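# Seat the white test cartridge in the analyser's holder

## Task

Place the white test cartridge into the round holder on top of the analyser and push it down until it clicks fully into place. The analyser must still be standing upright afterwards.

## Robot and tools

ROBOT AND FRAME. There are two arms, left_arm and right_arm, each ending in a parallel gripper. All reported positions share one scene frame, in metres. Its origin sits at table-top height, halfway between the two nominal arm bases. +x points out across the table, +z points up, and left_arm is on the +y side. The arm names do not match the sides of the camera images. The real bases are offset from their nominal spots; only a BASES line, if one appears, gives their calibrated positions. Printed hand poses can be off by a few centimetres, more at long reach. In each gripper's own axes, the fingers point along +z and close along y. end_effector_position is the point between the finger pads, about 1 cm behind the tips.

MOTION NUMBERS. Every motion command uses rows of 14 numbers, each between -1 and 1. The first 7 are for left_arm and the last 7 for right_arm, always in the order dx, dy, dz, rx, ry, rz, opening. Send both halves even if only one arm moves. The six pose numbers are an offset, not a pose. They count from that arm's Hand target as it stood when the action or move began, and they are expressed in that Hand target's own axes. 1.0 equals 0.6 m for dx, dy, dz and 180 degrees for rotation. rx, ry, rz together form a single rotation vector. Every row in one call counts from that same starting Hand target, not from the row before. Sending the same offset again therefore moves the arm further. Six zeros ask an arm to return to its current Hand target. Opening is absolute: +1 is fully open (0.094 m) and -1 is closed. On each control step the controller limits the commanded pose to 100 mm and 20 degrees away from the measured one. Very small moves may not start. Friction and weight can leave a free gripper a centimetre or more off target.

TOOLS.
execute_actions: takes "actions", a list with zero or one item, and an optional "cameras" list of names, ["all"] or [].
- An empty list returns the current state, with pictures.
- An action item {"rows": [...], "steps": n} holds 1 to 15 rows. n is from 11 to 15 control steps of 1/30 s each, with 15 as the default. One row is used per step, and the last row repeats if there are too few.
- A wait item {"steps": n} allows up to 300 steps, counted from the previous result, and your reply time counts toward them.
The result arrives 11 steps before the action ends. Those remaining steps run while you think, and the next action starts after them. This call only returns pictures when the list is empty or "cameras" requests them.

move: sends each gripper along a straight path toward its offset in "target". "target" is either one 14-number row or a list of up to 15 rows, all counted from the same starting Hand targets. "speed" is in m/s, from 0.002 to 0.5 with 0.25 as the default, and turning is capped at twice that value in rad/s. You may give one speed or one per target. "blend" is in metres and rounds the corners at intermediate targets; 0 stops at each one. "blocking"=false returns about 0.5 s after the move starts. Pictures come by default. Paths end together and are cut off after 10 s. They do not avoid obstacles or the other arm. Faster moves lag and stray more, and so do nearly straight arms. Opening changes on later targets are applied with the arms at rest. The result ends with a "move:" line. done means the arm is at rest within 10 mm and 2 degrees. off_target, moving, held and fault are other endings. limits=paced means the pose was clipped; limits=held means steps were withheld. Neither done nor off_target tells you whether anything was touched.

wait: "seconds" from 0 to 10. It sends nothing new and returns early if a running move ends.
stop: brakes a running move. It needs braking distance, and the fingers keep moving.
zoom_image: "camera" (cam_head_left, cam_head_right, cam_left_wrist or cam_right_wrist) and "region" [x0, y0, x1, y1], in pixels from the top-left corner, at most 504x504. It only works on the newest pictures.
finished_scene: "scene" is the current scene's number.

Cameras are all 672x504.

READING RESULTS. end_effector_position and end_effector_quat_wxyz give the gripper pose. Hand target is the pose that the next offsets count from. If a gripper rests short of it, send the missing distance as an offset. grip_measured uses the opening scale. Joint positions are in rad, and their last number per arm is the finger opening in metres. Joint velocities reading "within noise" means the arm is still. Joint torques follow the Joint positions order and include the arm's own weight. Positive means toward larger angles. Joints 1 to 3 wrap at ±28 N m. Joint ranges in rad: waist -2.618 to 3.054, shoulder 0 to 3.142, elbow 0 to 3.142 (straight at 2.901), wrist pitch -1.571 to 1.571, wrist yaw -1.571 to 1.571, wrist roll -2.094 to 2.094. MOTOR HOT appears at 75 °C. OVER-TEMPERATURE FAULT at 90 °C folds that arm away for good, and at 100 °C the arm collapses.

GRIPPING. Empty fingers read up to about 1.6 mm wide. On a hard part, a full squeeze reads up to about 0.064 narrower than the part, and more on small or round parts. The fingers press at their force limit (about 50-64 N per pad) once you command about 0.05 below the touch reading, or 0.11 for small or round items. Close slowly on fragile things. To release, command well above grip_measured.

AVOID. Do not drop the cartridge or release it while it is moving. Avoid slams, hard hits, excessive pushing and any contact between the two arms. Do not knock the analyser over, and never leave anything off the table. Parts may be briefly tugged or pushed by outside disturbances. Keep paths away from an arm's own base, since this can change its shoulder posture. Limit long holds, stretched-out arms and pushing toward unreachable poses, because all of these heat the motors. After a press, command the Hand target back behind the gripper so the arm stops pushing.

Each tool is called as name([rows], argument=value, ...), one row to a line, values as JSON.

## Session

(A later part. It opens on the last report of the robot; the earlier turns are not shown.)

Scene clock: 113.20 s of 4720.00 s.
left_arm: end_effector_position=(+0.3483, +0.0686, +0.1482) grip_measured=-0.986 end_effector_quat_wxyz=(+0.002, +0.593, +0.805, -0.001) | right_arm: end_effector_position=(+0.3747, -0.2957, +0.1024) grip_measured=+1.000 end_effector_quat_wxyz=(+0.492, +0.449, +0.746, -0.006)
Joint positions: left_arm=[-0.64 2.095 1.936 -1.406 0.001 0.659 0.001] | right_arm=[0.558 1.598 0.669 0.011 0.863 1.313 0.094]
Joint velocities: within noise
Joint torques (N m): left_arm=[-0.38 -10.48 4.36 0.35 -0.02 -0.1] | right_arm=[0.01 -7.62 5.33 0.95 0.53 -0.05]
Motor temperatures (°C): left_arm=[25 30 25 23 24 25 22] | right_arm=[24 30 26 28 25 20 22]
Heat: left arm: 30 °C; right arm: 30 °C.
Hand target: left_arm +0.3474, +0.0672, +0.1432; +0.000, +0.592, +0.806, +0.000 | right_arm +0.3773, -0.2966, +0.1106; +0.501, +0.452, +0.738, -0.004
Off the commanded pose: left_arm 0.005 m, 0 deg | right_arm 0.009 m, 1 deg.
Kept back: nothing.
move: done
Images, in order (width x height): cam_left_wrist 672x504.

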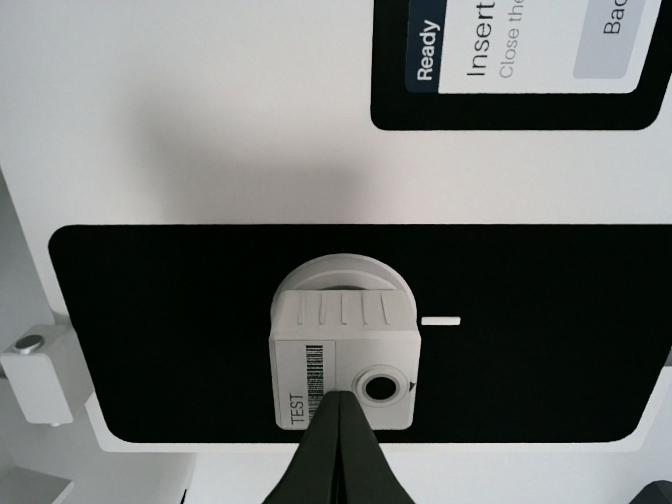

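move(target=[-0.0060, -0.0030, 0.0080, 0, 0, 0, -1, 0, 0, 0, 0, 0, 0, 1], speed=0.05, cameras=["cam_left_wrist"])

zoom_image(camera="cam_left_wrist", region=[220, 220, 460, 504])

Scene clock: 115.13 s of 4720.00 s.
left_arm: end_effector_position=(+0.3487, +0.0656, +0.1466) grip_measured=-0.986 end_effector_quat_wxyz=(+0.006, +0.593, +0.805, +0.001) | right_arm: end_effector_position=(+0.3747, -0.2957, +0.1024) grip_measured=+1.000 end_effector_quat_wxyz=(+0.492, +0.449, +0.746, -0.006)
Joint positions: left_arm=[-0.647 2.095 1.929 -1.392 -0.001 0.653 0.001] | right_arm=[0.558 1.598 0.669 0.011 0.863 1.313 0.094]
Joint velocities: within noise
Joint torques (N m): left_arm=[-0.59 -9.95 4.19 0.35 0 -0.11] | right_arm=[0.05 -7.66 5.31 0.94 0.52 -0.05]
Motor temperatures (°C): left_arm=[25 30 25 23 24 25 22] | right_arm=[24 30 26 28 25 20 22]
Heat: left arm: 30 °C; right arm: 30 °C.
Hand target: left_arm +0.3467, +0.0633, +0.1384; +0.000, +0.592, +0.806, +0.000 | right_arm +0.3773, -0.2966, +0.1106; +0.501, +0.452, +0.738, -0.004
Off the commanded pose: left_arm 0.009 m, 1 deg | right_arm 0.009 m, 1 deg.
Kept back: nothing.
move: done
Images, in order (width x height): cam_left_wrist 672x504.

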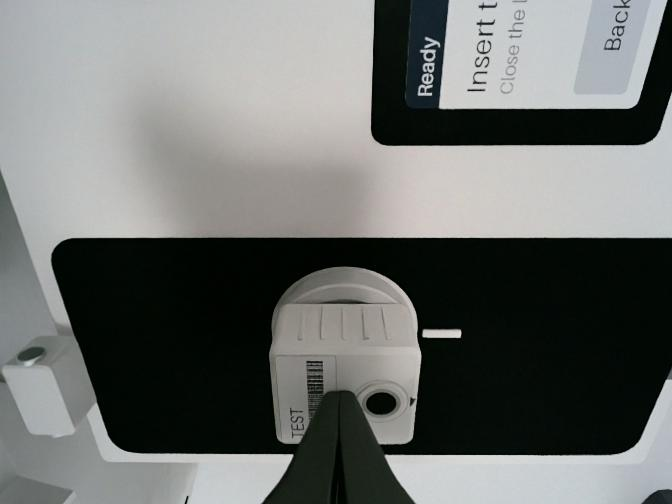

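Scaled by 1.775.

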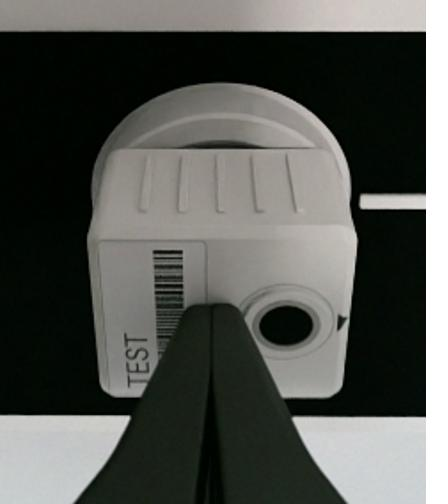

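move(target=[0, -0.0033, 0.0080, 0, 0, 0, -1, 0, 0, 0, 0, 0, 0, 1], speed=0.05, cameras=["cam_left_wrist"])

zoom_image(camera="cam_left_wrist", region=[220, 220, 460, 504])

Scene clock: 116.47 s of 4720.00 s.
left_arm: end_effector_position=(+0.3486, +0.0656, +0.1454) grip_measured=-0.986 end_effector_quat_wxyz=(+0.007, +0.592, +0.806, +0.002) | right_arm: end_effector_position=(+0.3747, -0.2957, +0.1024) grip_measured=+1.000 end_effector_quat_wxyz=(+0.492, +0.449, +0.746, -0.006)
Joint positions: left_arm=[-0.648 2.093 1.92 -1.384 -0.004 0.65 0.001] | right_arm=[0.558 1.598 0.669 0.011 0.863 1.313 0.094]
Joint velocities: within noise
Joint torques (N m): left_arm=[-0.8 -10.22 2.78 0.54 0.03 -0.13] | right_arm=[-0.01 -7.73 5.27 0.93 0.52 -0.06]
Motor temperatures (°C): left_arm=[25 30 24 23 24 25 22] | right_arm=[24 30 26 28 25 20 22]
Heat: left arm: 30 °C; right arm: 30 °C.
Hand target: left_arm +0.3449, +0.0627, +0.1336; +0.000, +0.592, +0.806, +0.000 | right_arm +0.3773, -0.2966, +0.1106; +0.501, +0.452, +0.738, -0.004
Off the commanded pose: left_arm 0.013 m, 1 deg | right_arm 0.009 m, 1 deg.
Kept back: nothing.
move: off_target (left_arm)
Images, in order (width x height): cam_left_wrist 672x504.

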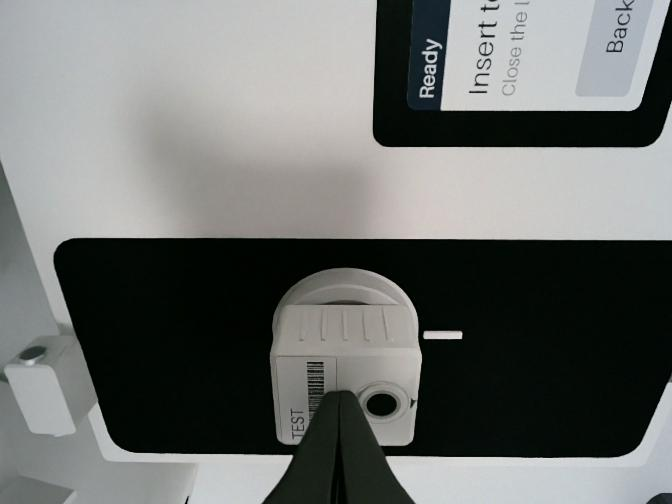

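Scaled by 1.775.

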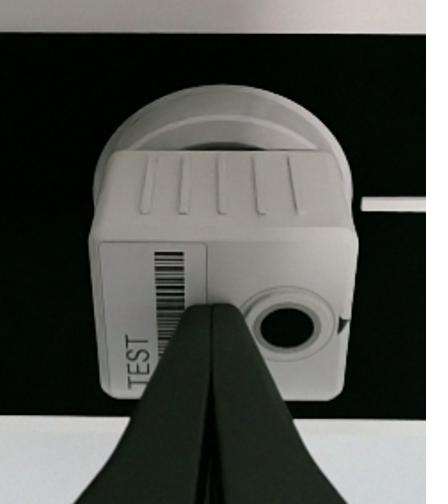

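move(target=[0.0028, 0.0050, 0.1200, 0, 0, 0, -1, 0, 0, 0, 0, 0, 0, 1], speed=0.06, cameras=["cam_left_wrist"])

zoom_image(camera="cam_left_wrist", region=[220, 220, 460, 504])

Scene clock: 119.43 s of 4720.00 s.
left_arm: end_effector_position=(+0.3466, +0.0674, +0.1394) grip_measured=-0.986 end_effector_quat_wxyz=(+0.063, +0.590, +0.805, +0.004) | right_arm: end_effector_position=(+0.3747, -0.2957, +0.1024) grip_measured=+1.000 end_effector_quat_wxyz=(+0.492, +0.449, +0.746, -0.006)
Joint positions: left_arm=[-0.648 1.962 1.698 -1.181 -0.006 0.649 0.001] | right_arm=[0.558 1.598 0.669 0.011 0.863 1.313 0.094]
Joint velocities: within noise
Joint torques (N m): left_arm=[0.03 1.37 -1.26 1.36 0.05 -0.03] | right_arm=[0.03 -7.64 5.26 0.93 0.53 -0.05]
Motor temperatures (°C): left_arm=[25 30 24 24 24 25 22] | right_arm=[24 30 26 28 25 20 22]
Heat: left arm: 30 °C; right arm: 30 °C.
Hand target: left_arm +0.3473, +0.0652, +0.0615; +0.000, +0.592, +0.806, +0.000 | right_arm +0.3773, -0.2966, +0.1106; +0.501, +0.452, +0.738, -0.004
Off the commanded pose: left_arm 0.078 m, 7 deg | right_arm 0.009 m, 1 deg.
Kept back: nothing.
move: off_target (left_arm)
Images, in order (width x height): cam_left_wrist 672x504.

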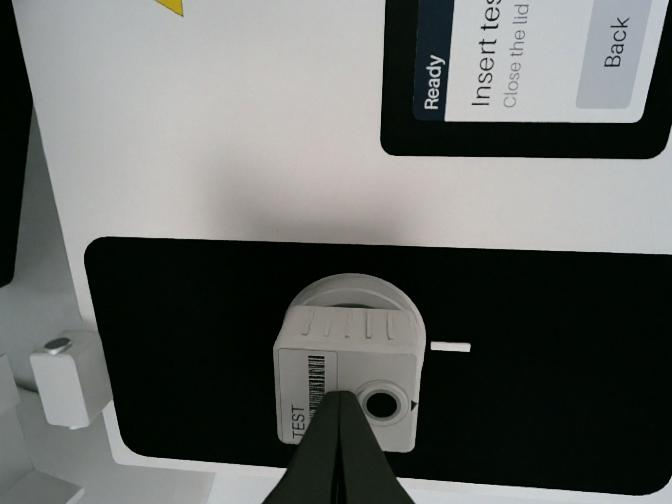

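Scaled by 1.775.

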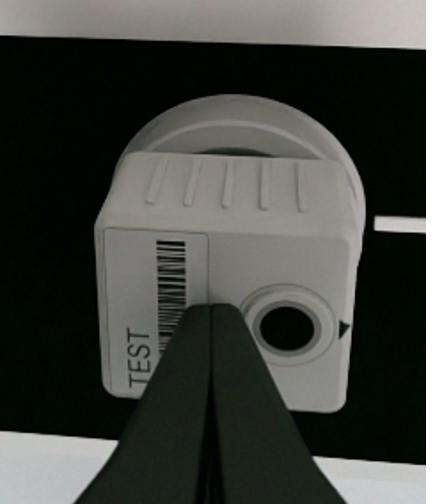

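move(target=[0, 0, -0.1300, 0, 0, 0, -1, 0, 0, 0, 0, 0, 0, 1], speed=0.1, cameras=["cam_left_wrist"])

zoom_image(camera="cam_left_wrist", region=[220, 220, 460, 504])

Scene clock: 121.30 s of 4720.00 s.
left_arm: end_effector_position=(+0.3488, +0.0661, +0.1461) grip_measured=-0.987 end_effector_quat_wxyz=(+0.017, +0.592, +0.806, +0.004) | right_arm: end_effector_position=(+0.3747, -0.2957, +0.1024) grip_measured=+1.000 end_effector_quat_wxyz=(+0.492, +0.449, +0.746, -0.006)
Joint positions: left_arm=[-0.648 2.071 1.89 -1.356 -0.007 0.649 0.001] | right_arm=[0.558 1.598 0.669 0.011 0.863 1.313 0.094]
Joint velocities: within noise
Joint torques (N m): left_arm=[-0.01 -8.02 7.12 0.12 0.07 -0.03] | right_arm=[-0.08 -7.65 5.26 0.93 0.52 -0.04]
Motor temperatures (°C): left_arm=[25 29 24 24 24 25 22] | right_arm=[24 30 26 28 25 20 22]
Heat: left arm: 29 °C; right arm: 30 °C.
Hand target: left_arm +0.3473, +0.0652, +0.1396; +0.000, +0.592, +0.806, +0.000 | right_arm +0.3773, -0.2966, +0.1106; +0.501, +0.452, +0.738, -0.004
Off the commanded pose: left_arm 0.007 m, 2 deg | right_arm 0.009 m, 1 deg.
Kept back: nothing.
move: done
Images, in order (width x height): cam_left_wrist 672x504.

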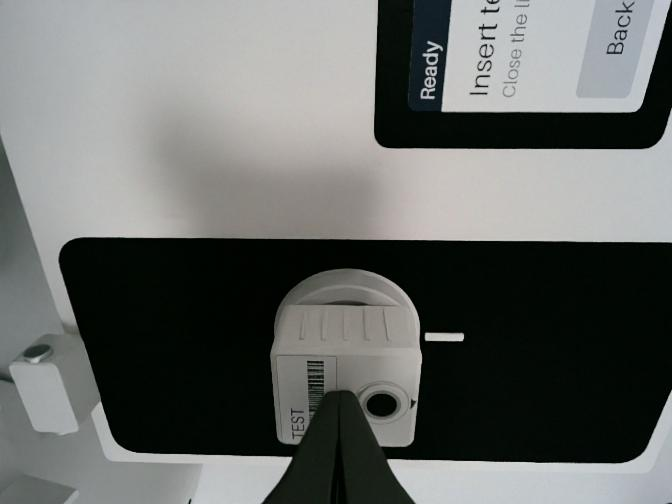

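Scaled by 1.775.

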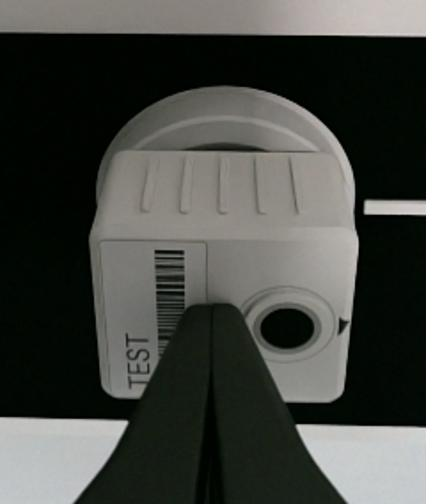

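move(target=[0.0, 0.0, 0.1650, 0.018, 0.027, 0, -1, 0, 0, 0, 0, 0, 0, 1], speed=0.08, cameras=["cam_left_wrist"])

zoom_image(camera="cam_left_wrist", region=[220, 220, 460, 504])

Scene clock: 124.97 s of 4720.00 s.
left_arm: end_effector_position=(+0.3476, +0.0682, +0.1383) grip_measured=-0.987 end_effector_quat_wxyz=(+0.029, +0.591, +0.806, +0.007) | right_arm: end_effector_position=(+0.3747, -0.2957, +0.1024) grip_measured=+1.000 end_effector_quat_wxyz=(+0.492, +0.449, +0.746, -0.006)
Joint positions: left_arm=[-0.648 2.034 1.803 -1.282 -0.013 0.649 0.001] | right_arm=[0.558 1.598 0.669 0.011 0.863 1.313 0.094]
Joint velocities: within noise
Joint torques (N m): left_arm=[-0.23 3.3 -3.43 1.42 0.06 -0.07] | right_arm=[0.02 -7.61 5.3 0.94 0.53 -0.06]
Motor temperatures (°C): left_arm=[25 29 24 24 24 25 22] | right_arm=[24 30 26 29 25 20 22]
Heat: left arm: 29 °C; right arm: 30 °C.
Hand target: left_arm +0.3473, +0.0652, +0.0406; -0.051, +0.591, +0.805, +0.002 | right_arm +0.3773, -0.2966, +0.1106; +0.501, +0.452, +0.738, -0.004
Off the commanded pose: left_arm 0.098 m, 9 deg | right_arm 0.009 m, 1 deg.
Kept back: nothing.
move: off_target (left_arm)
Images, in order (width x height): cam_left_wrist 672x504.

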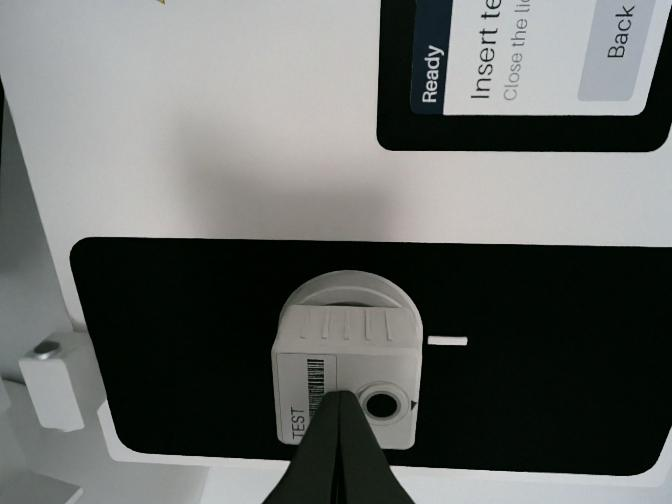

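Scaled by 1.775.

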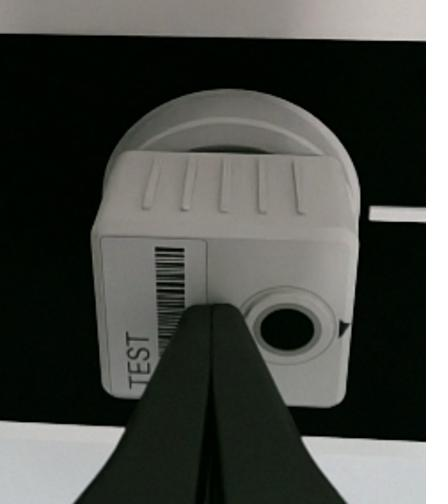

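move(target=[0.0, 0.0, -0.2100, -0.018, -0.027, 0, -1, 0, 0, 0, 0, 0, 0, 1], speed=0.15, cameras=["cam_left_wrist"])

zoom_image(camera="cam_left_wrist", region=[270, 200, 430, 320])

Scene clock: 128.03 s of 4720.00 s.
left_arm: end_effector_position=(+0.3556, +0.0622, +0.1643) grip_measured=-0.987 end_effector_quat_wxyz=(-0.002, +0.592, +0.806, +0.006) | right_arm: end_effector_position=(+0.3747, -0.2957, +0.1024) grip_measured=+1.000 end_effector_quat_wxyz=(+0.492, +0.449, +0.746, -0.006)
Joint positions: left_arm=[-0.648 2.163 2.106 -1.517 -0.012 0.649 0.001] | right_arm=[0.558 1.598 0.669 0.011 0.863 1.313 0.094]
Joint velocities: within noise
Joint torques (N m): left_arm=[-0.18 -9.85 8.03 0.14 0.11 -0.05] | right_arm=[0.01 -7.68 5.29 0.95 0.52 -0.06]
Motor temperatures (°C): left_arm=[25 29 24 24 24 25 22] | right_arm=[24 30 26 29 25 20 22]
Heat: left arm: 29 °C; right arm: 30 °C.
Hand target: left_arm +0.3573, +0.0572, +0.1659; +0.000, +0.592, +0.806, +0.000 | right_arm +0.3773, -0.2966, +0.1106; +0.501, +0.452, +0.738, -0.004
Off the commanded pose: left_arm 0.006 m, 1 deg | right_arm 0.009 m, 1 deg.
Kept back: nothing.
move: done
Images, in order (width x height): cam_left_wrist 672x504.

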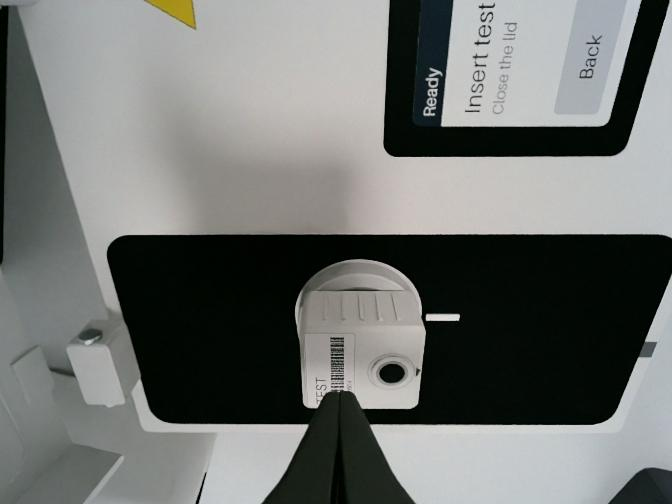

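Scaled by 3.150.

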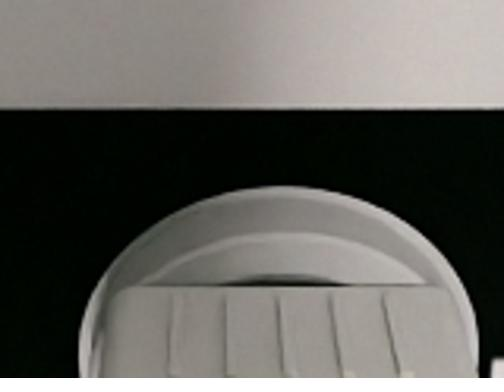

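move(target=[0.0250, -0.0115, 0.0, 0, 0, 0, 0.1, 0, 0, 0, 0, 0, 0, 1], speed=0.08, cameras=["cam_left_wrist"])

Scene clock: 130.20 s of 4720.00 s.
left_arm: end_effector_position=(+0.3460, +0.0690, +0.1543) grip_measured=+0.098 end_effector_quat_wxyz=(-0.019, +0.592, +0.806, +0.005) | right_arm: end_effector_position=(+0.3747, -0.2957, +0.1024) grip_measured=+1.000 end_effector_quat_wxyz=(+0.492, +0.449, +0.746, -0.006)
Joint positions: left_arm=[-0.648 2.139 2.026 -1.497 -0.011 0.649 0.052] | right_arm=[0.558 1.598 0.669 0.011 0.863 1.313 0.094]
Joint velocities: within noise
Joint torques (N m): left_arm=[0.64 -14.63 4.36 0.29 0.11 0.05] | right_arm=[-0.03 -7.65 5.33 0.95 0.53 -0.05]
Motor temperatures (°C): left_arm=[25 29 24 24 24 25 22] | right_arm=[24 30 26 29 25 20 22]
Heat: left arm: 29 °C; right arm: 30 °C.
Hand target: left_arm +0.3462, +0.0694, +0.1659; +0.001, +0.592, +0.806, +0.000 | right_arm +0.3773, -0.2966, +0.1106; +0.501, +0.452, +0.738, -0.004
Off the commanded pose: left_arm 0.012 m, 2 deg | right_arm 0.009 m, 1 deg.
Kept back: nothing.
move: off_target (left_arm)
Images, in order (width x height): cam_left_wrist 672x504.

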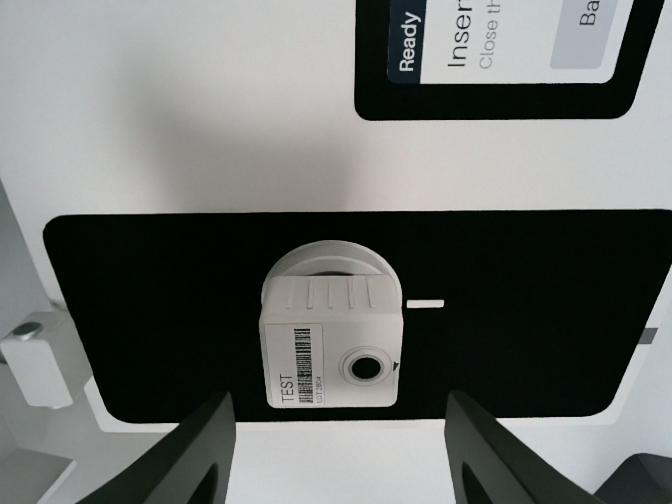

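execute_actions(actions=[], cameras=["cam_head_left", "cam_head_right"])

Scene clock: 130.90 s of 4720.00 s.
left_arm: end_effector_position=(+0.3461, +0.0689, +0.1543) grip_measured=+0.098 end_effector_quat_wxyz=(-0.019, +0.592, +0.806, +0.005) | right_arm: end_effector_position=(+0.3747, -0.2957, +0.1024) grip_measured=+1.000 end_effector_quat_wxyz=(+0.492, +0.449, +0.746, -0.006)
Joint positions: left_arm=[-0.648 2.139 2.026 -1.496 -0.011 0.649 0.052] | right_arm=[0.558 1.598 0.669 0.011 0.863 1.313 0.094]
Joint velocities: within noise
Joint torques (N m): left_arm=[0.62 -14.64 4.37 0.28 0.11 0.05] | right_arm=[-0.02 -7.66 5.3 0.94 0.53 -0.06]
Motor temperatures (°C): left_arm=[25 30 24 24 24 25 22] | right_arm=[24 30 26 29 25 20 22]
Heat: left arm: 30 °C; right arm: 30 °C.
Hand target: left_arm +0.3462, +0.0694, +0.1659; +0.000, +0.592, +0.806, +0.000 | right_arm +0.3773, -0.2966, +0.1106; +0.501, +0.452, +0.738, -0.004
Off the commanded pose: left_arm 0.012 m, 2 deg | right_arm 0.009 m, 1 deg.
Steps of this call (1-21: nothing new was sent). Readings (end_effector_position of left_arm | right_arm):
1: (+0.3460, +0.0690, +0.1543) | (+0.3747, -0.2957, +0.1024)
2: (+0.3460, +0.0690, +0.1543) | (+0.3747, -0.2957, +0.1024)
4: (+0.3460, +0.0689, +0.1543) | (+0.3747, -0.2957, +0.1024)
8: (+0.3461, +0.0689, +0.1543) | (+0.3747, -0.2957, +0.1024)
21: the state above
Images, in order (width x height): cam_head_left 672x504, cam_head_right 672x504.

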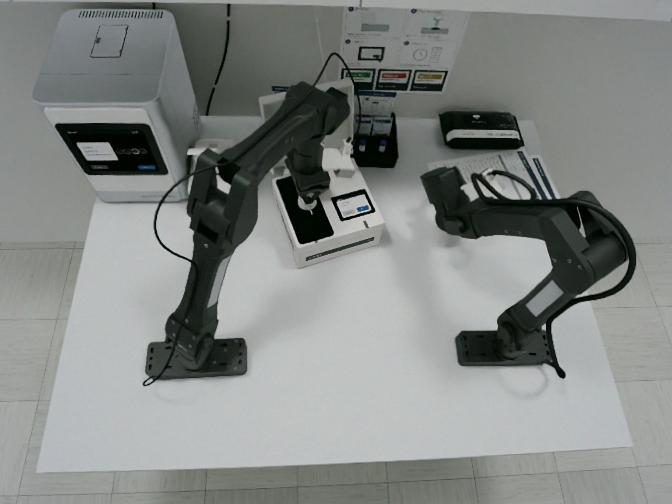

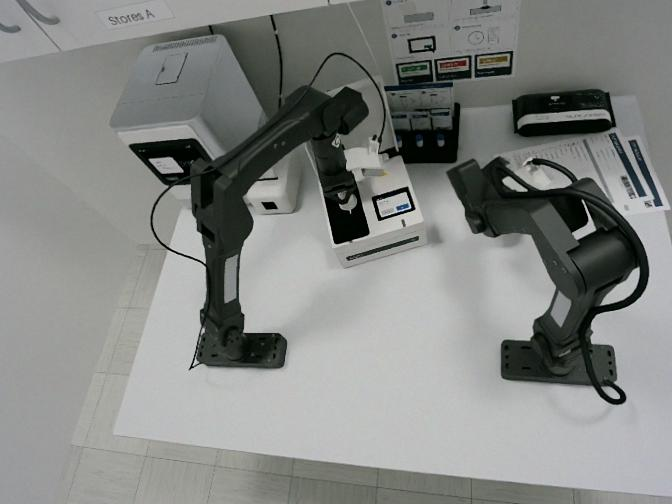

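move(target=[0.0, 0.0, 0.0640, 0, 0, 0, 0.1, 0, 0, 0, 0, 0, 0, 1], speed=0.08, cameras=["cam_left_wrist"])

Scene clock: 132.57 s of 4720.00 s.
left_arm: end_effector_position=(+0.3445, +0.0700, +0.1191) grip_measured=+0.098 end_effector_quat_wxyz=(-0.019, +0.592, +0.806, +0.005) | right_arm: end_effector_position=(+0.3747, -0.2957, +0.1024) grip_measured=+1.000 end_effector_quat_wxyz=(+0.492, +0.449, +0.746, -0.006)
Joint positions: left_arm=[-0.648 2.121 1.859 -1.345 -0.011 0.649 0.052] | right_arm=[0.558 1.598 0.669 0.011 0.863 1.313 0.094]
Joint velocities: within noise
Joint torques (N m): left_arm=[0.64 -14.05 4.12 0.33 0.12 0.05] | right_arm=[-0.05 -7.61 5.29 0.94 0.53 -0.06]
Motor temperatures (°C): left_arm=[25 30 24 24 24 25 22] | right_arm=[24 30 26 29 25 20 22]
Heat: left arm: 30 °C; right arm: 30 °C.
Hand target: left_arm +0.3462, +0.0694, +0.1275; +0.000, +0.592, +0.806, +0.000 | right_arm +0.3773, -0.2966, +0.1106; +0.501, +0.452, +0.738, -0.004
Off the commanded pose: left_arm 0.009 m, 2 deg | right_arm 0.009 m, 1 deg.
Kept back: nothing.
move: done
Images, in order (width x height): cam_left_wrist 672x504.

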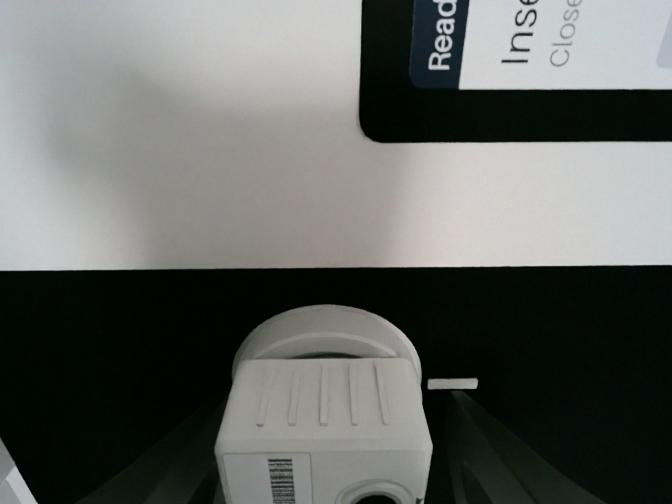

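move(target=[0.0, 0.0, -0.0150, -0.0067, -0.010, 0, 0.1, 0, 0, 0, 0, 0, 0, 1], speed=0.06, cameras=["cam_left_wrist"])

Scene clock: 134.43 s of 4720.00 s.
left_arm: end_effector_position=(+0.3457, +0.0688, +0.1257) grip_measured=+0.098 end_effector_quat_wxyz=(+0.001, +0.592, +0.806, +0.005) | right_arm: end_effector_position=(+0.3747, -0.2957, +0.1024) grip_measured=+1.000 end_effector_quat_wxyz=(+0.492, +0.449, +0.746, -0.006)
Joint positions: left_arm=[-0.648 2.086 1.832 -1.315 -0.009 0.649 0.052] | right_arm=[0.558 1.598 0.669 0.011 0.863 1.313 0.094]
Joint velocities: within noise
Joint torques (N m): left_arm=[0.73 -14.27 4.27 0.34 0.12 0.06] | right_arm=[0.01 -7.65 5.24 0.93 0.53 -0.04]
Motor temperatures (°C): left_arm=[25 31 24 24 24 25 22] | right_arm=[24 30 26 29 25 20 22]
Heat: left arm: 31 °C; right arm: 30 °C.
Hand target: left_arm +0.3461, +0.0694, +0.1364; +0.019, +0.592, +0.806, -0.001 | right_arm +0.3773, -0.2966, +0.1106; +0.501, +0.452, +0.738, -0.004
Off the commanded pose: left_arm 0.011 m, 2 deg | right_arm 0.009 m, 1 deg.
Kept back: nothing.
move: off_target (left_arm)
Images, in order (width x height): cam_left_wrist 672x504.

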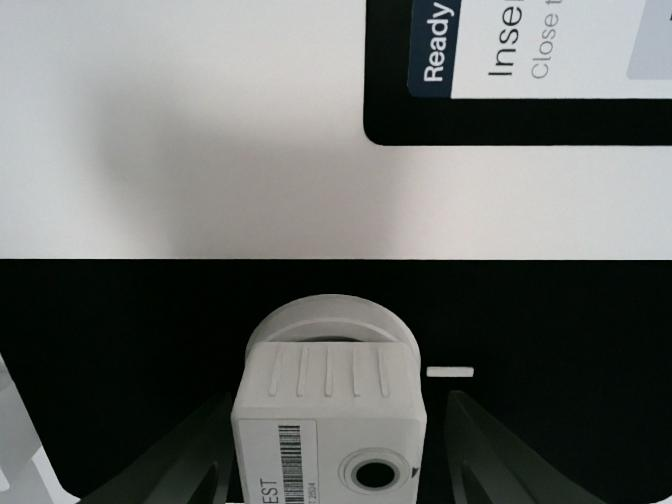

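move(target=[0.0, 0.0040, -0.0035, 0.0, 0.0, 0, 0.1, 0, 0, 0, 0, 0, 0, 1], speed=0.06, cameras=["cam_left_wrist"])

Scene clock: 135.67 s of 4720.00 s.
left_arm: end_effector_position=(+0.3470, +0.0702, +0.1257) grip_measured=+0.098 end_effector_quat_wxyz=(+0.001, +0.591, +0.806, +0.005) | right_arm: end_effector_position=(+0.3747, -0.2957, +0.1024) grip_measured=+1.000 end_effector_quat_wxyz=(+0.492, +0.449, +0.746, -0.006)
Joint positions: left_arm=[-0.643 2.086 1.832 -1.314 -0.009 0.653 0.052] | right_arm=[0.558 1.598 0.669 0.011 0.863 1.313 0.094]
Joint velocities: within noise
Joint torques (N m): left_arm=[0.68 -13.78 5.5 0.25 0.11 0.08] | right_arm=[0.02 -7.64 5.27 0.93 0.53 -0.06]
Motor temperatures (°C): left_arm=[25 32 24 24 24 25 22] | right_arm=[24 30 26 29 25 20 22]
Heat: left arm: 32 °C; right arm: 30 °C.
Hand target: left_arm +0.3483, +0.0701, +0.1386; +0.019, +0.592, +0.806, -0.001 | right_arm +0.3773, -0.2966, +0.1106; +0.501, +0.452, +0.738, -0.004
Off the commanded pose: left_arm 0.013 m, 2 deg | right_arm 0.009 m, 1 deg.
Kept back: nothing.
move: off_target (left_arm)
Images, in order (width x height): cam_left_wrist 672x504.

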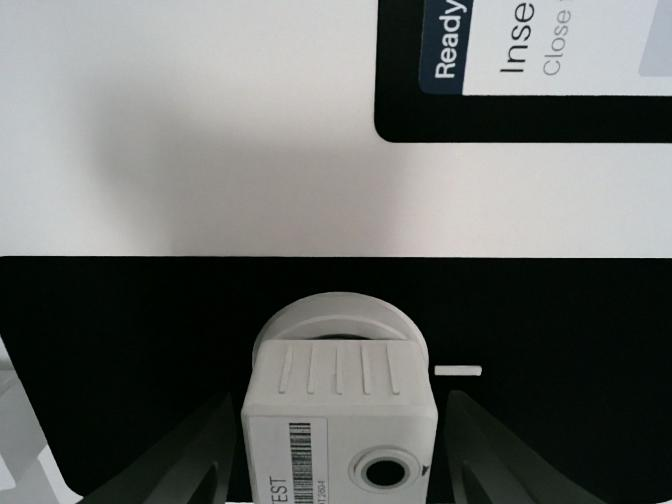

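move(target=[0, 0, 0, 0, 0, 0, -0.22, 0, 0, 0, 0, 0, 0, 1], speed=0.05, cameras=[])

move(target=[0, 0, 0, 0, 0, 0, -0.4, 0, 0, 0, 0, 0, 0, 1], speed=0.05, cameras=["cam_left_wrist"])

zoom_image(camera="cam_left_wrist", region=[240, 270, 440, 420])

Scene clock: 137.00 s of 4720.00 s.
left_arm: end_effector_position=(+0.3470, +0.0697, +0.1272) grip_measured=-0.218 end_effector_quat_wxyz=(+0.004, +0.592, +0.806, +0.003) | right_arm: end_effector_position=(+0.3747, -0.2957, +0.1024) grip_measured=+1.000 end_effector_quat_wxyz=(+0.492, +0.449, +0.746, -0.006)
Joint positions: left_arm=[-0.643 2.082 1.832 -1.313 -0.007 0.654 0.037] | right_arm=[0.558 1.598 0.669 0.011 0.863 1.313 0.094]
Joint velocities: within noise
Joint torques (N m): left_arm=[0.69 -13.39 5.53 0.25 0.09 0.07] | right_arm=[-0.01 -7.66 5.27 0.94 0.52 -0.05]
Motor temperatures (°C): left_arm=[25 32 24 24 24 25 22] | right_arm=[24 30 26 29 25 20 22]
Heat: left arm: 32 °C; right arm: 30 °C.
Hand target: left_arm +0.3482, +0.0701, +0.1386; +0.019, +0.592, +0.806, -0.001 | right_arm +0.3773, -0.2966, +0.1106; +0.501, +0.452, +0.738, -0.004
Off the commanded pose: left_arm 0.011 m, 2 deg | right_arm 0.009 m, 1 deg.
Kept back: nothing.
move: off_target (left_arm)
No camera images: "cameras" was empty.

Scene clock: 137.70 s of 4720.00 s.
left_arm: end_effector_position=(+0.3466, +0.0696, +0.1272) grip_measured=-0.276 end_effector_quat_wxyz=(+0.003, +0.592, +0.806, +0.003) | right_arm: end_effector_position=(+0.3747, -0.2957, +0.1024) grip_measured=+1.000 end_effector_quat_wxyz=(+0.492, +0.449, +0.746, -0.006)
Joint positions: left_arm=[-0.643 2.082 1.832 -1.314 -0.005 0.655 0.034] | right_arm=[0.558 1.598 0.669 0.011 0.863 1.313 0.094]
Joint velocities: within noise
Joint torques (N m): left_arm=[0.69 -13.38 5.52 0.25 0.07 0.06] | right_arm=[-0.02 -7.64 5.29 0.93 0.54 -0.04]
Motor temperatures (°C): left_arm=[25 32 24 24 24 25 22] | right_arm=[24 30 26 29 25 20 22]
Heat: left arm: 32 °C; right arm: 30 °C.
Hand target: left_arm +0.3482, +0.0701, +0.1386; +0.019, +0.592, +0.806, -0.001 | right_arm +0.3773, -0.2966, +0.1106; +0.501, +0.452, +0.738, -0.004
Off the commanded pose: left_arm 0.012 m, 2 deg | right_arm 0.009 m, 1 deg.
Kept back: nothing.
move: off_target (left_arm)
Images, in order (width x height): cam_left_wrist 672x504.

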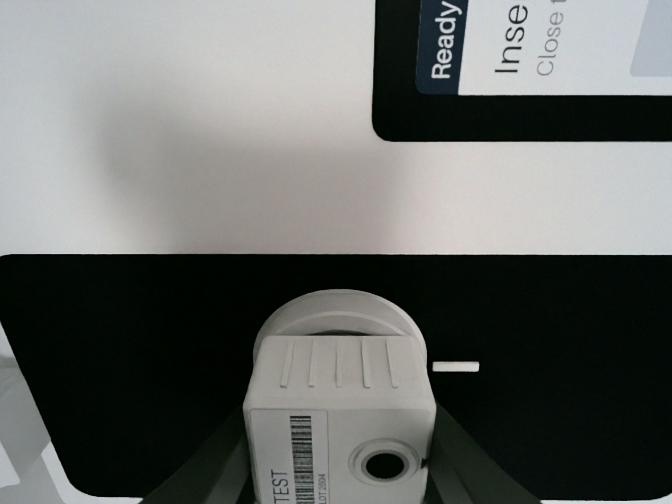

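Scaled by 2.520.

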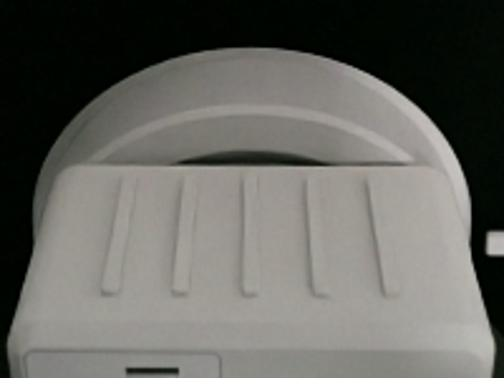

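move(target=[0, 0, -0.0150, 0, 0, 0, -0.4, 0, 0, 0, 0, 0, 0, 1], speed=0.05, cameras=["cam_left_wrist"])

zoom_image(camera="cam_left_wrist", region=[240, 270, 440, 420])

Scene clock: 138.90 s of 4720.00 s.
left_arm: end_effector_position=(+0.3463, +0.0699, +0.1272) grip_measured=-0.276 end_effector_quat_wxyz=(+0.002, +0.592, +0.806, +0.003) | right_arm: end_effector_position=(+0.3747, -0.2957, +0.1024) grip_measured=+1.000 end_effector_quat_wxyz=(+0.492, +0.449, +0.746, -0.006)
Joint positions: left_arm=[-0.643 2.082 1.832 -1.316 -0.005 0.655 0.034] | right_arm=[0.558 1.598 0.669 0.011 0.863 1.313 0.094]
Joint velocities: within noise
Joint torques (N m): left_arm=[0.68 -13.59 8.08 -0.04 0.08 0.06] | right_arm=[-0.02 -7.68 5.27 0.93 0.52 -0.05]
Motor temperatures (°C): left_arm=[25 33 24 24 24 25 22] | right_arm=[24 30 26 29 25 20 22]
Heat: left arm: 33 °C; right arm: 30 °C.
Hand target: left_arm +0.3480, +0.0703, +0.1476; +0.019, +0.592, +0.806, -0.001 | right_arm +0.3773, -0.2966, +0.1106; +0.501, +0.452, +0.738, -0.004
Off the commanded pose: left_arm 0.020 m, 2 deg | right_arm 0.009 m, 1 deg.
Kept back: nothing.
move: off_target (left_arm)
Images, in order (width x height): cam_left_wrist 672x504.

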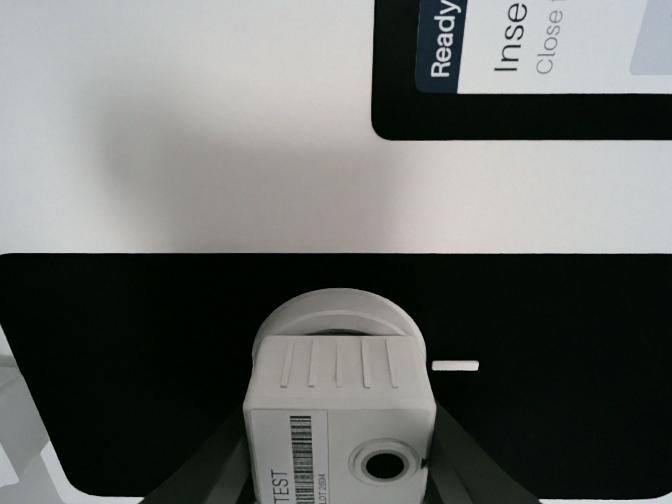

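Scaled by 2.520.

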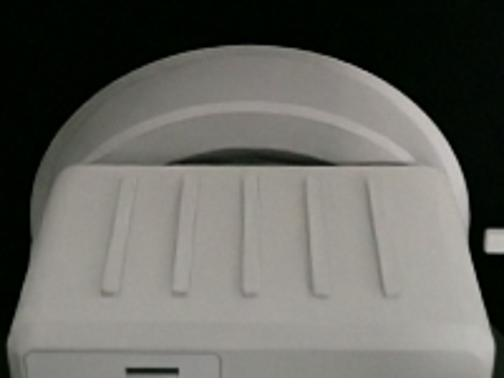

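move(target=[0, 0, -0.0250, 0, 0, 0, -0.4, 0, 0, 0, 0, 0, 0, 1], speed=0.05, cameras=["cam_left_wrist"])

zoom_image(camera="cam_left_wrist", region=[240, 270, 440, 420])

Scene clock: 140.33 s of 4720.00 s.
left_arm: end_effector_position=(+0.3460, +0.0701, +0.1428) grip_measured=-0.276 end_effector_quat_wxyz=(+0.002, +0.592, +0.806, +0.003) | right_arm: end_effector_position=(+0.3747, -0.2957, +0.1024) grip_measured=+1.000 end_effector_quat_wxyz=(+0.492, +0.449, +0.746, -0.006)
Joint positions: left_arm=[-0.643 2.082 1.893 -1.378 -0.005 0.655 0.034] | right_arm=[0.558 1.598 0.669 0.011 0.863 1.313 0.094]
Joint velocities: within noise
Joint torques (N m): left_arm=[0.69 -13.3 8.27 -0.03 0.07 0.06] | right_arm=[-0.01 -7.69 5.24 0.93 0.53 -0.06]
Motor temperatures (°C): left_arm=[25 33 24 24 24 25 22] | right_arm=[24 30 26 29 25 20 22]
Heat: left arm: 33 °C; right arm: 30 °C.
Hand target: left_arm +0.3476, +0.0706, +0.1627; +0.019, +0.592, +0.806, -0.001 | right_arm +0.3773, -0.2966, +0.1106; +0.501, +0.452, +0.738, -0.004
Off the commanded pose: left_arm 0.020 m, 2 deg | right_arm 0.009 m, 1 deg.
Kept back: nothing.
move: off_target (left_arm)
Images, in order (width x height): cam_left_wrist 672x504.

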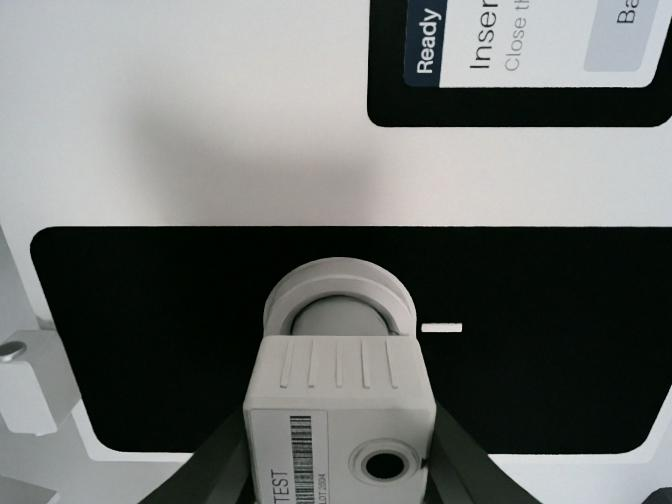

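Scaled by 2.520.

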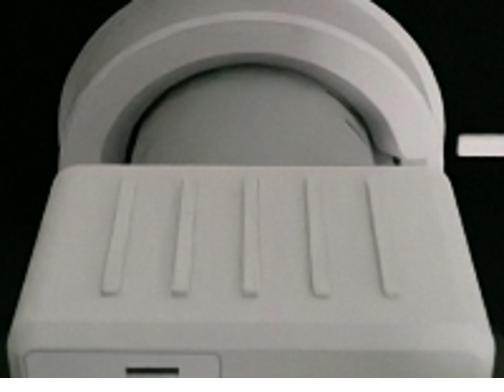

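move(target=[-0.002, -0.001, 0.0660, 0.0067, 0.010, 0, -0.4, 0, 0, 0, 0, 0, 0, 1], speed=0.06, cameras=["cam_left_wrist"])

zoom_image(camera="cam_left_wrist", region=[240, 270, 440, 420])

Scene clock: 154.40 s of 4720.00 s.
left_arm: end_effector_position=(+0.3468, +0.0695, +0.1324) grip_measured=-0.276 end_effector_quat_wxyz=(+0.003, +0.592, +0.806, +0.003) | right_arm: end_effector_position=(+0.3747, -0.2957, +0.1024) grip_measured=+1.000 end_effector_quat_wxyz=(+0.492, +0.449, +0.746, -0.006)
Joint positions: left_arm=[-0.643 2.083 1.854 -1.336 -0.005 0.655 0.034] | right_arm=[0.558 1.598 0.669 0.011 0.863 1.313 0.094]
Joint velocities: within noise
Joint torques (N m): left_arm=[0.29 -9.42 4.44 0.47 0.05 0.01] | right_arm=[0.03 -7.64 5.3 0.95 0.52 -0.05]
Motor temperatures (°C): left_arm=[25 36 25 23 24 25 23] | right_arm=[24 30 26 29 25 20 22]
Heat: left arm: 36 °C; right arm: 30 °C.
Hand target: left_arm +0.3486, +0.0684, +0.1231; +0.000, +0.592, +0.806, +0.000 | right_arm +0.3773, -0.2966, +0.1106; +0.501, +0.452, +0.738, -0.004
Off the commanded pose: left_arm 0.010 m, 0 deg | right_arm 0.009 m, 1 deg.
Kept back: nothing.
move: done
Images, in order (width x height): cam_left_wrist 672x504.

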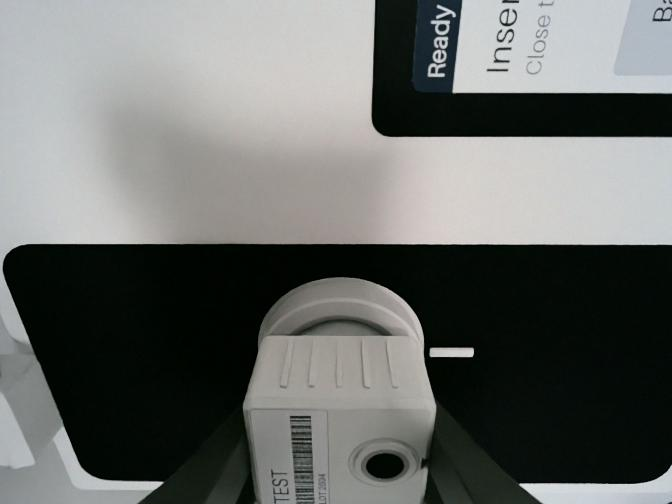

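Scaled by 2.520.

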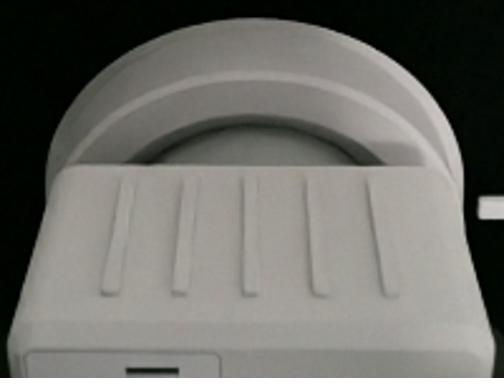

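move(target=[0, 0, 0.0130, 0, 0, 0, -0.4, 0, 0, 0, 0, 0, 0, 1], speed=0.06, cameras=["cam_left_wrist"])

zoom_image(camera="cam_left_wrist", region=[240, 270, 440, 420])

Scene clock: 155.53 s of 4720.00 s.
left_arm: end_effector_position=(+0.3469, +0.0696, +0.1268) grip_measured=-0.276 end_effector_quat_wxyz=(+0.003, +0.592, +0.806, +0.003) | right_arm: end_effector_position=(+0.3747, -0.2957, +0.1024) grip_measured=+1.000 end_effector_quat_wxyz=(+0.492, +0.449, +0.746, -0.006)
Joint positions: left_arm=[-0.643 2.083 1.832 -1.313 -0.006 0.655 0.034] | right_arm=[0.558 1.598 0.669 0.011 0.863 1.313 0.094]
Joint velocities: within noise
Joint torques (N m): left_arm=[0.29 -9.31 3.89 0.54 0.05 0.01] | right_arm=[-0.06 -7.62 5.27 0.94 0.54 -0.07]
Motor temperatures (°C): left_arm=[25 35 25 23 24 25 23] | right_arm=[24 30 26 29 25 20 22]
Heat: left arm: 35 °C; right arm: 30 °C.
Hand target: left_arm +0.3486, +0.0684, +0.1152; +0.000, +0.592, +0.806, +0.000 | right_arm +0.3773, -0.2966, +0.1106; +0.501, +0.452, +0.738, -0.004
Off the commanded pose: left_arm 0.012 m, 0 deg | right_arm 0.009 m, 1 deg.
Kept back: nothing.
move: off_target (left_arm)
Images, in order (width x height): cam_left_wrist 672x504.

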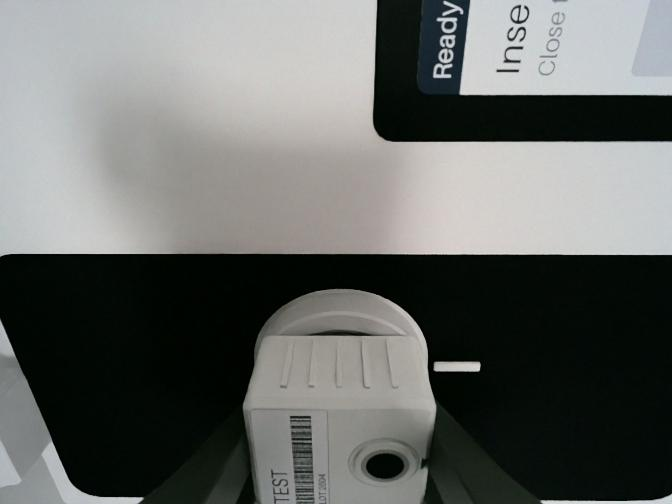

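Scaled by 2.520.

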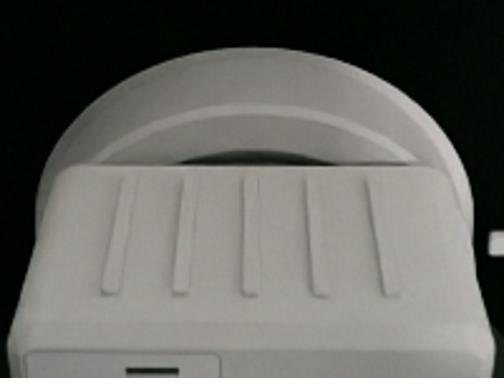

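move(target=[0, 0, 0.1000, 0.031, 0.0467, 0, -0.4, 0, 0, 0, 0, 0, 0, 1], speed=0.08, cameras=["cam_left_wrist"])

zoom_image(camera="cam_left_wrist", region=[240, 270, 440, 420])

Scene clock: 157.57 s of 4720.00 s.
left_arm: end_effector_position=(+0.3469, +0.0709, +0.1231) grip_measured=-0.276 end_effector_quat_wxyz=(-0.031, +0.593, +0.805, +0.008) | right_arm: end_effector_position=(+0.3747, -0.2957, +0.1024) grip_measured=+1.000 end_effector_quat_wxyz=(+0.492, +0.449, +0.746, -0.006)
Joint positions: left_arm=[-0.646 2.156 1.928 -1.405 -0.017 0.655 0.034] | right_arm=[0.558 1.598 0.669 0.011 0.863 1.313 0.094]
Joint velocities: within noise
Joint torques (N m): left_arm=[0.05 -0.2 0.98 0.84 0.04 -0.07] | right_arm=[-0.02 -7.64 5.29 0.94 0.53 -0.06]
Motor temperatures (°C): left_arm=[25 34 25 23 24 25 23] | right_arm=[24 30 26 29 25 20 22]
Heat: left arm: 34 °C; right arm: 30 °C.
Hand target: left_arm +0.3486, +0.0684, +0.0552; -0.088, +0.590, +0.803, +0.004 | right_arm +0.3773, -0.2966, +0.1106; +0.501, +0.452, +0.738, -0.004
Off the commanded pose: left_arm 0.068 m, 6 deg | right_arm 0.009 m, 1 deg.
Kept back: nothing.
move: off_target (left_arm)
Images, in order (width x height): cam_left_wrist 672x504.

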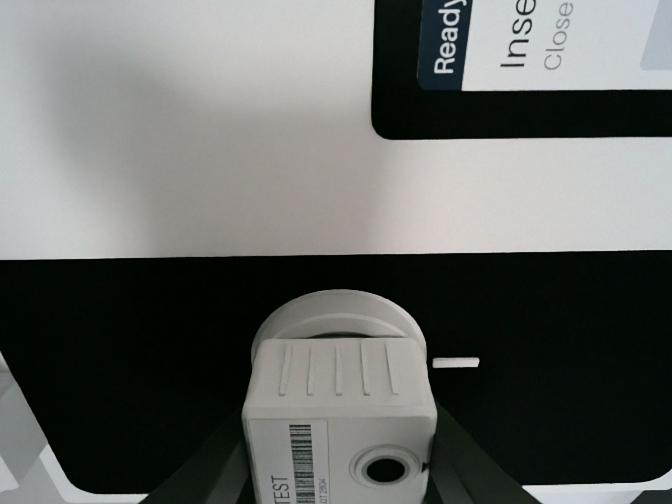

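Scaled by 2.520.

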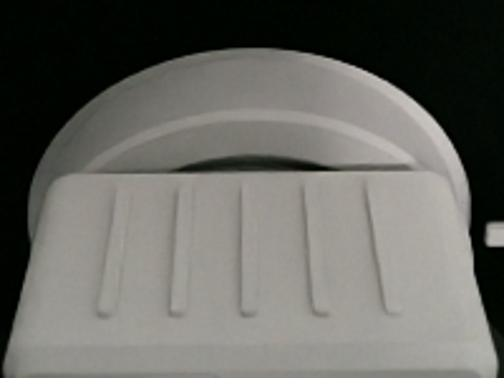

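move(target=[0, 0, 0.0450, 0, 0, 0, -0.4, 0, 0, 0, 0, 0, 0, 1], speed=0.08, cameras=["cam_left_wrist"])

zoom_image(camera="cam_left_wrist", region=[240, 270, 440, 420])

Scene clock: 158.87 s of 4720.00 s.
left_arm: end_effector_position=(+0.3456, +0.0719, +0.1189) grip_measured=-0.276 end_effector_quat_wxyz=(-0.019, +0.593, +0.805, +0.010) | right_arm: end_effector_position=(+0.3747, -0.2957, +0.1024) grip_measured=+1.000 end_effector_quat_wxyz=(+0.492, +0.449, +0.746, -0.006)
Joint positions: left_arm=[-0.647 2.121 1.857 -1.345 -0.02 0.655 0.034] | right_arm=[0.558 1.598 0.669 0.011 0.863 1.313 0.094]
Joint velocities: within noise
Joint torques (N m): left_arm=[0.24 1.84 -2.82 1.27 0.07 -0.06] | right_arm=[-0.01 -7.64 5.3 0.93 0.54 -0.06]
Motor temperatures (°C): left_arm=[25 34 25 24 24 25 23] | right_arm=[24 30 26 29 25 20 22]
Heat: left arm: 34 °C; right arm: 30 °C.
Hand target: left_arm +0.3451, +0.0714, +0.0287; -0.087, +0.590, +0.803, +0.004 | right_arm +0.3773, -0.2966, +0.1106; +0.501, +0.452, +0.738, -0.004
Off the commanded pose: left_arm 0.090 m, 8 deg | right_arm 0.009 m, 1 deg.
Kept back: nothing.
move: off_target (left_arm)
Images, in order (width x height): cam_left_wrist 672x504.

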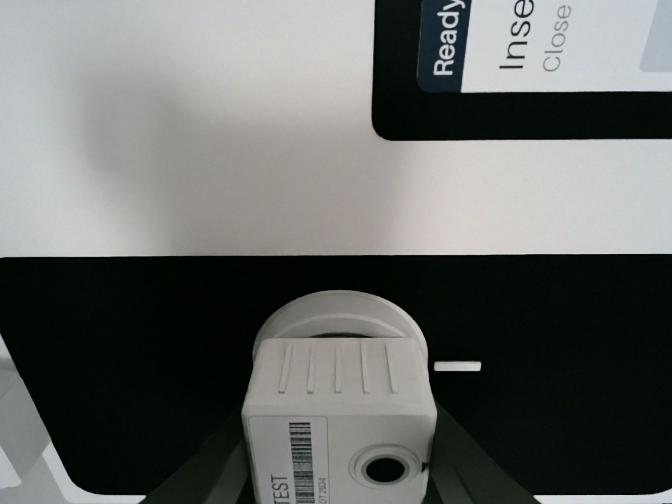

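Scaled by 2.520.

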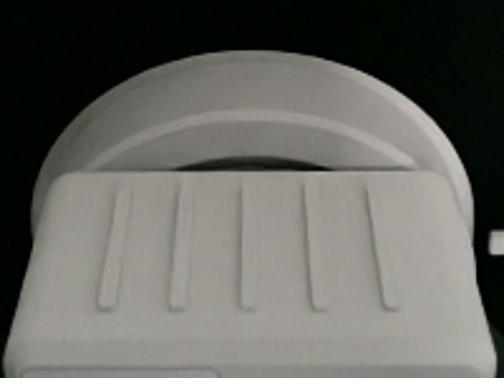

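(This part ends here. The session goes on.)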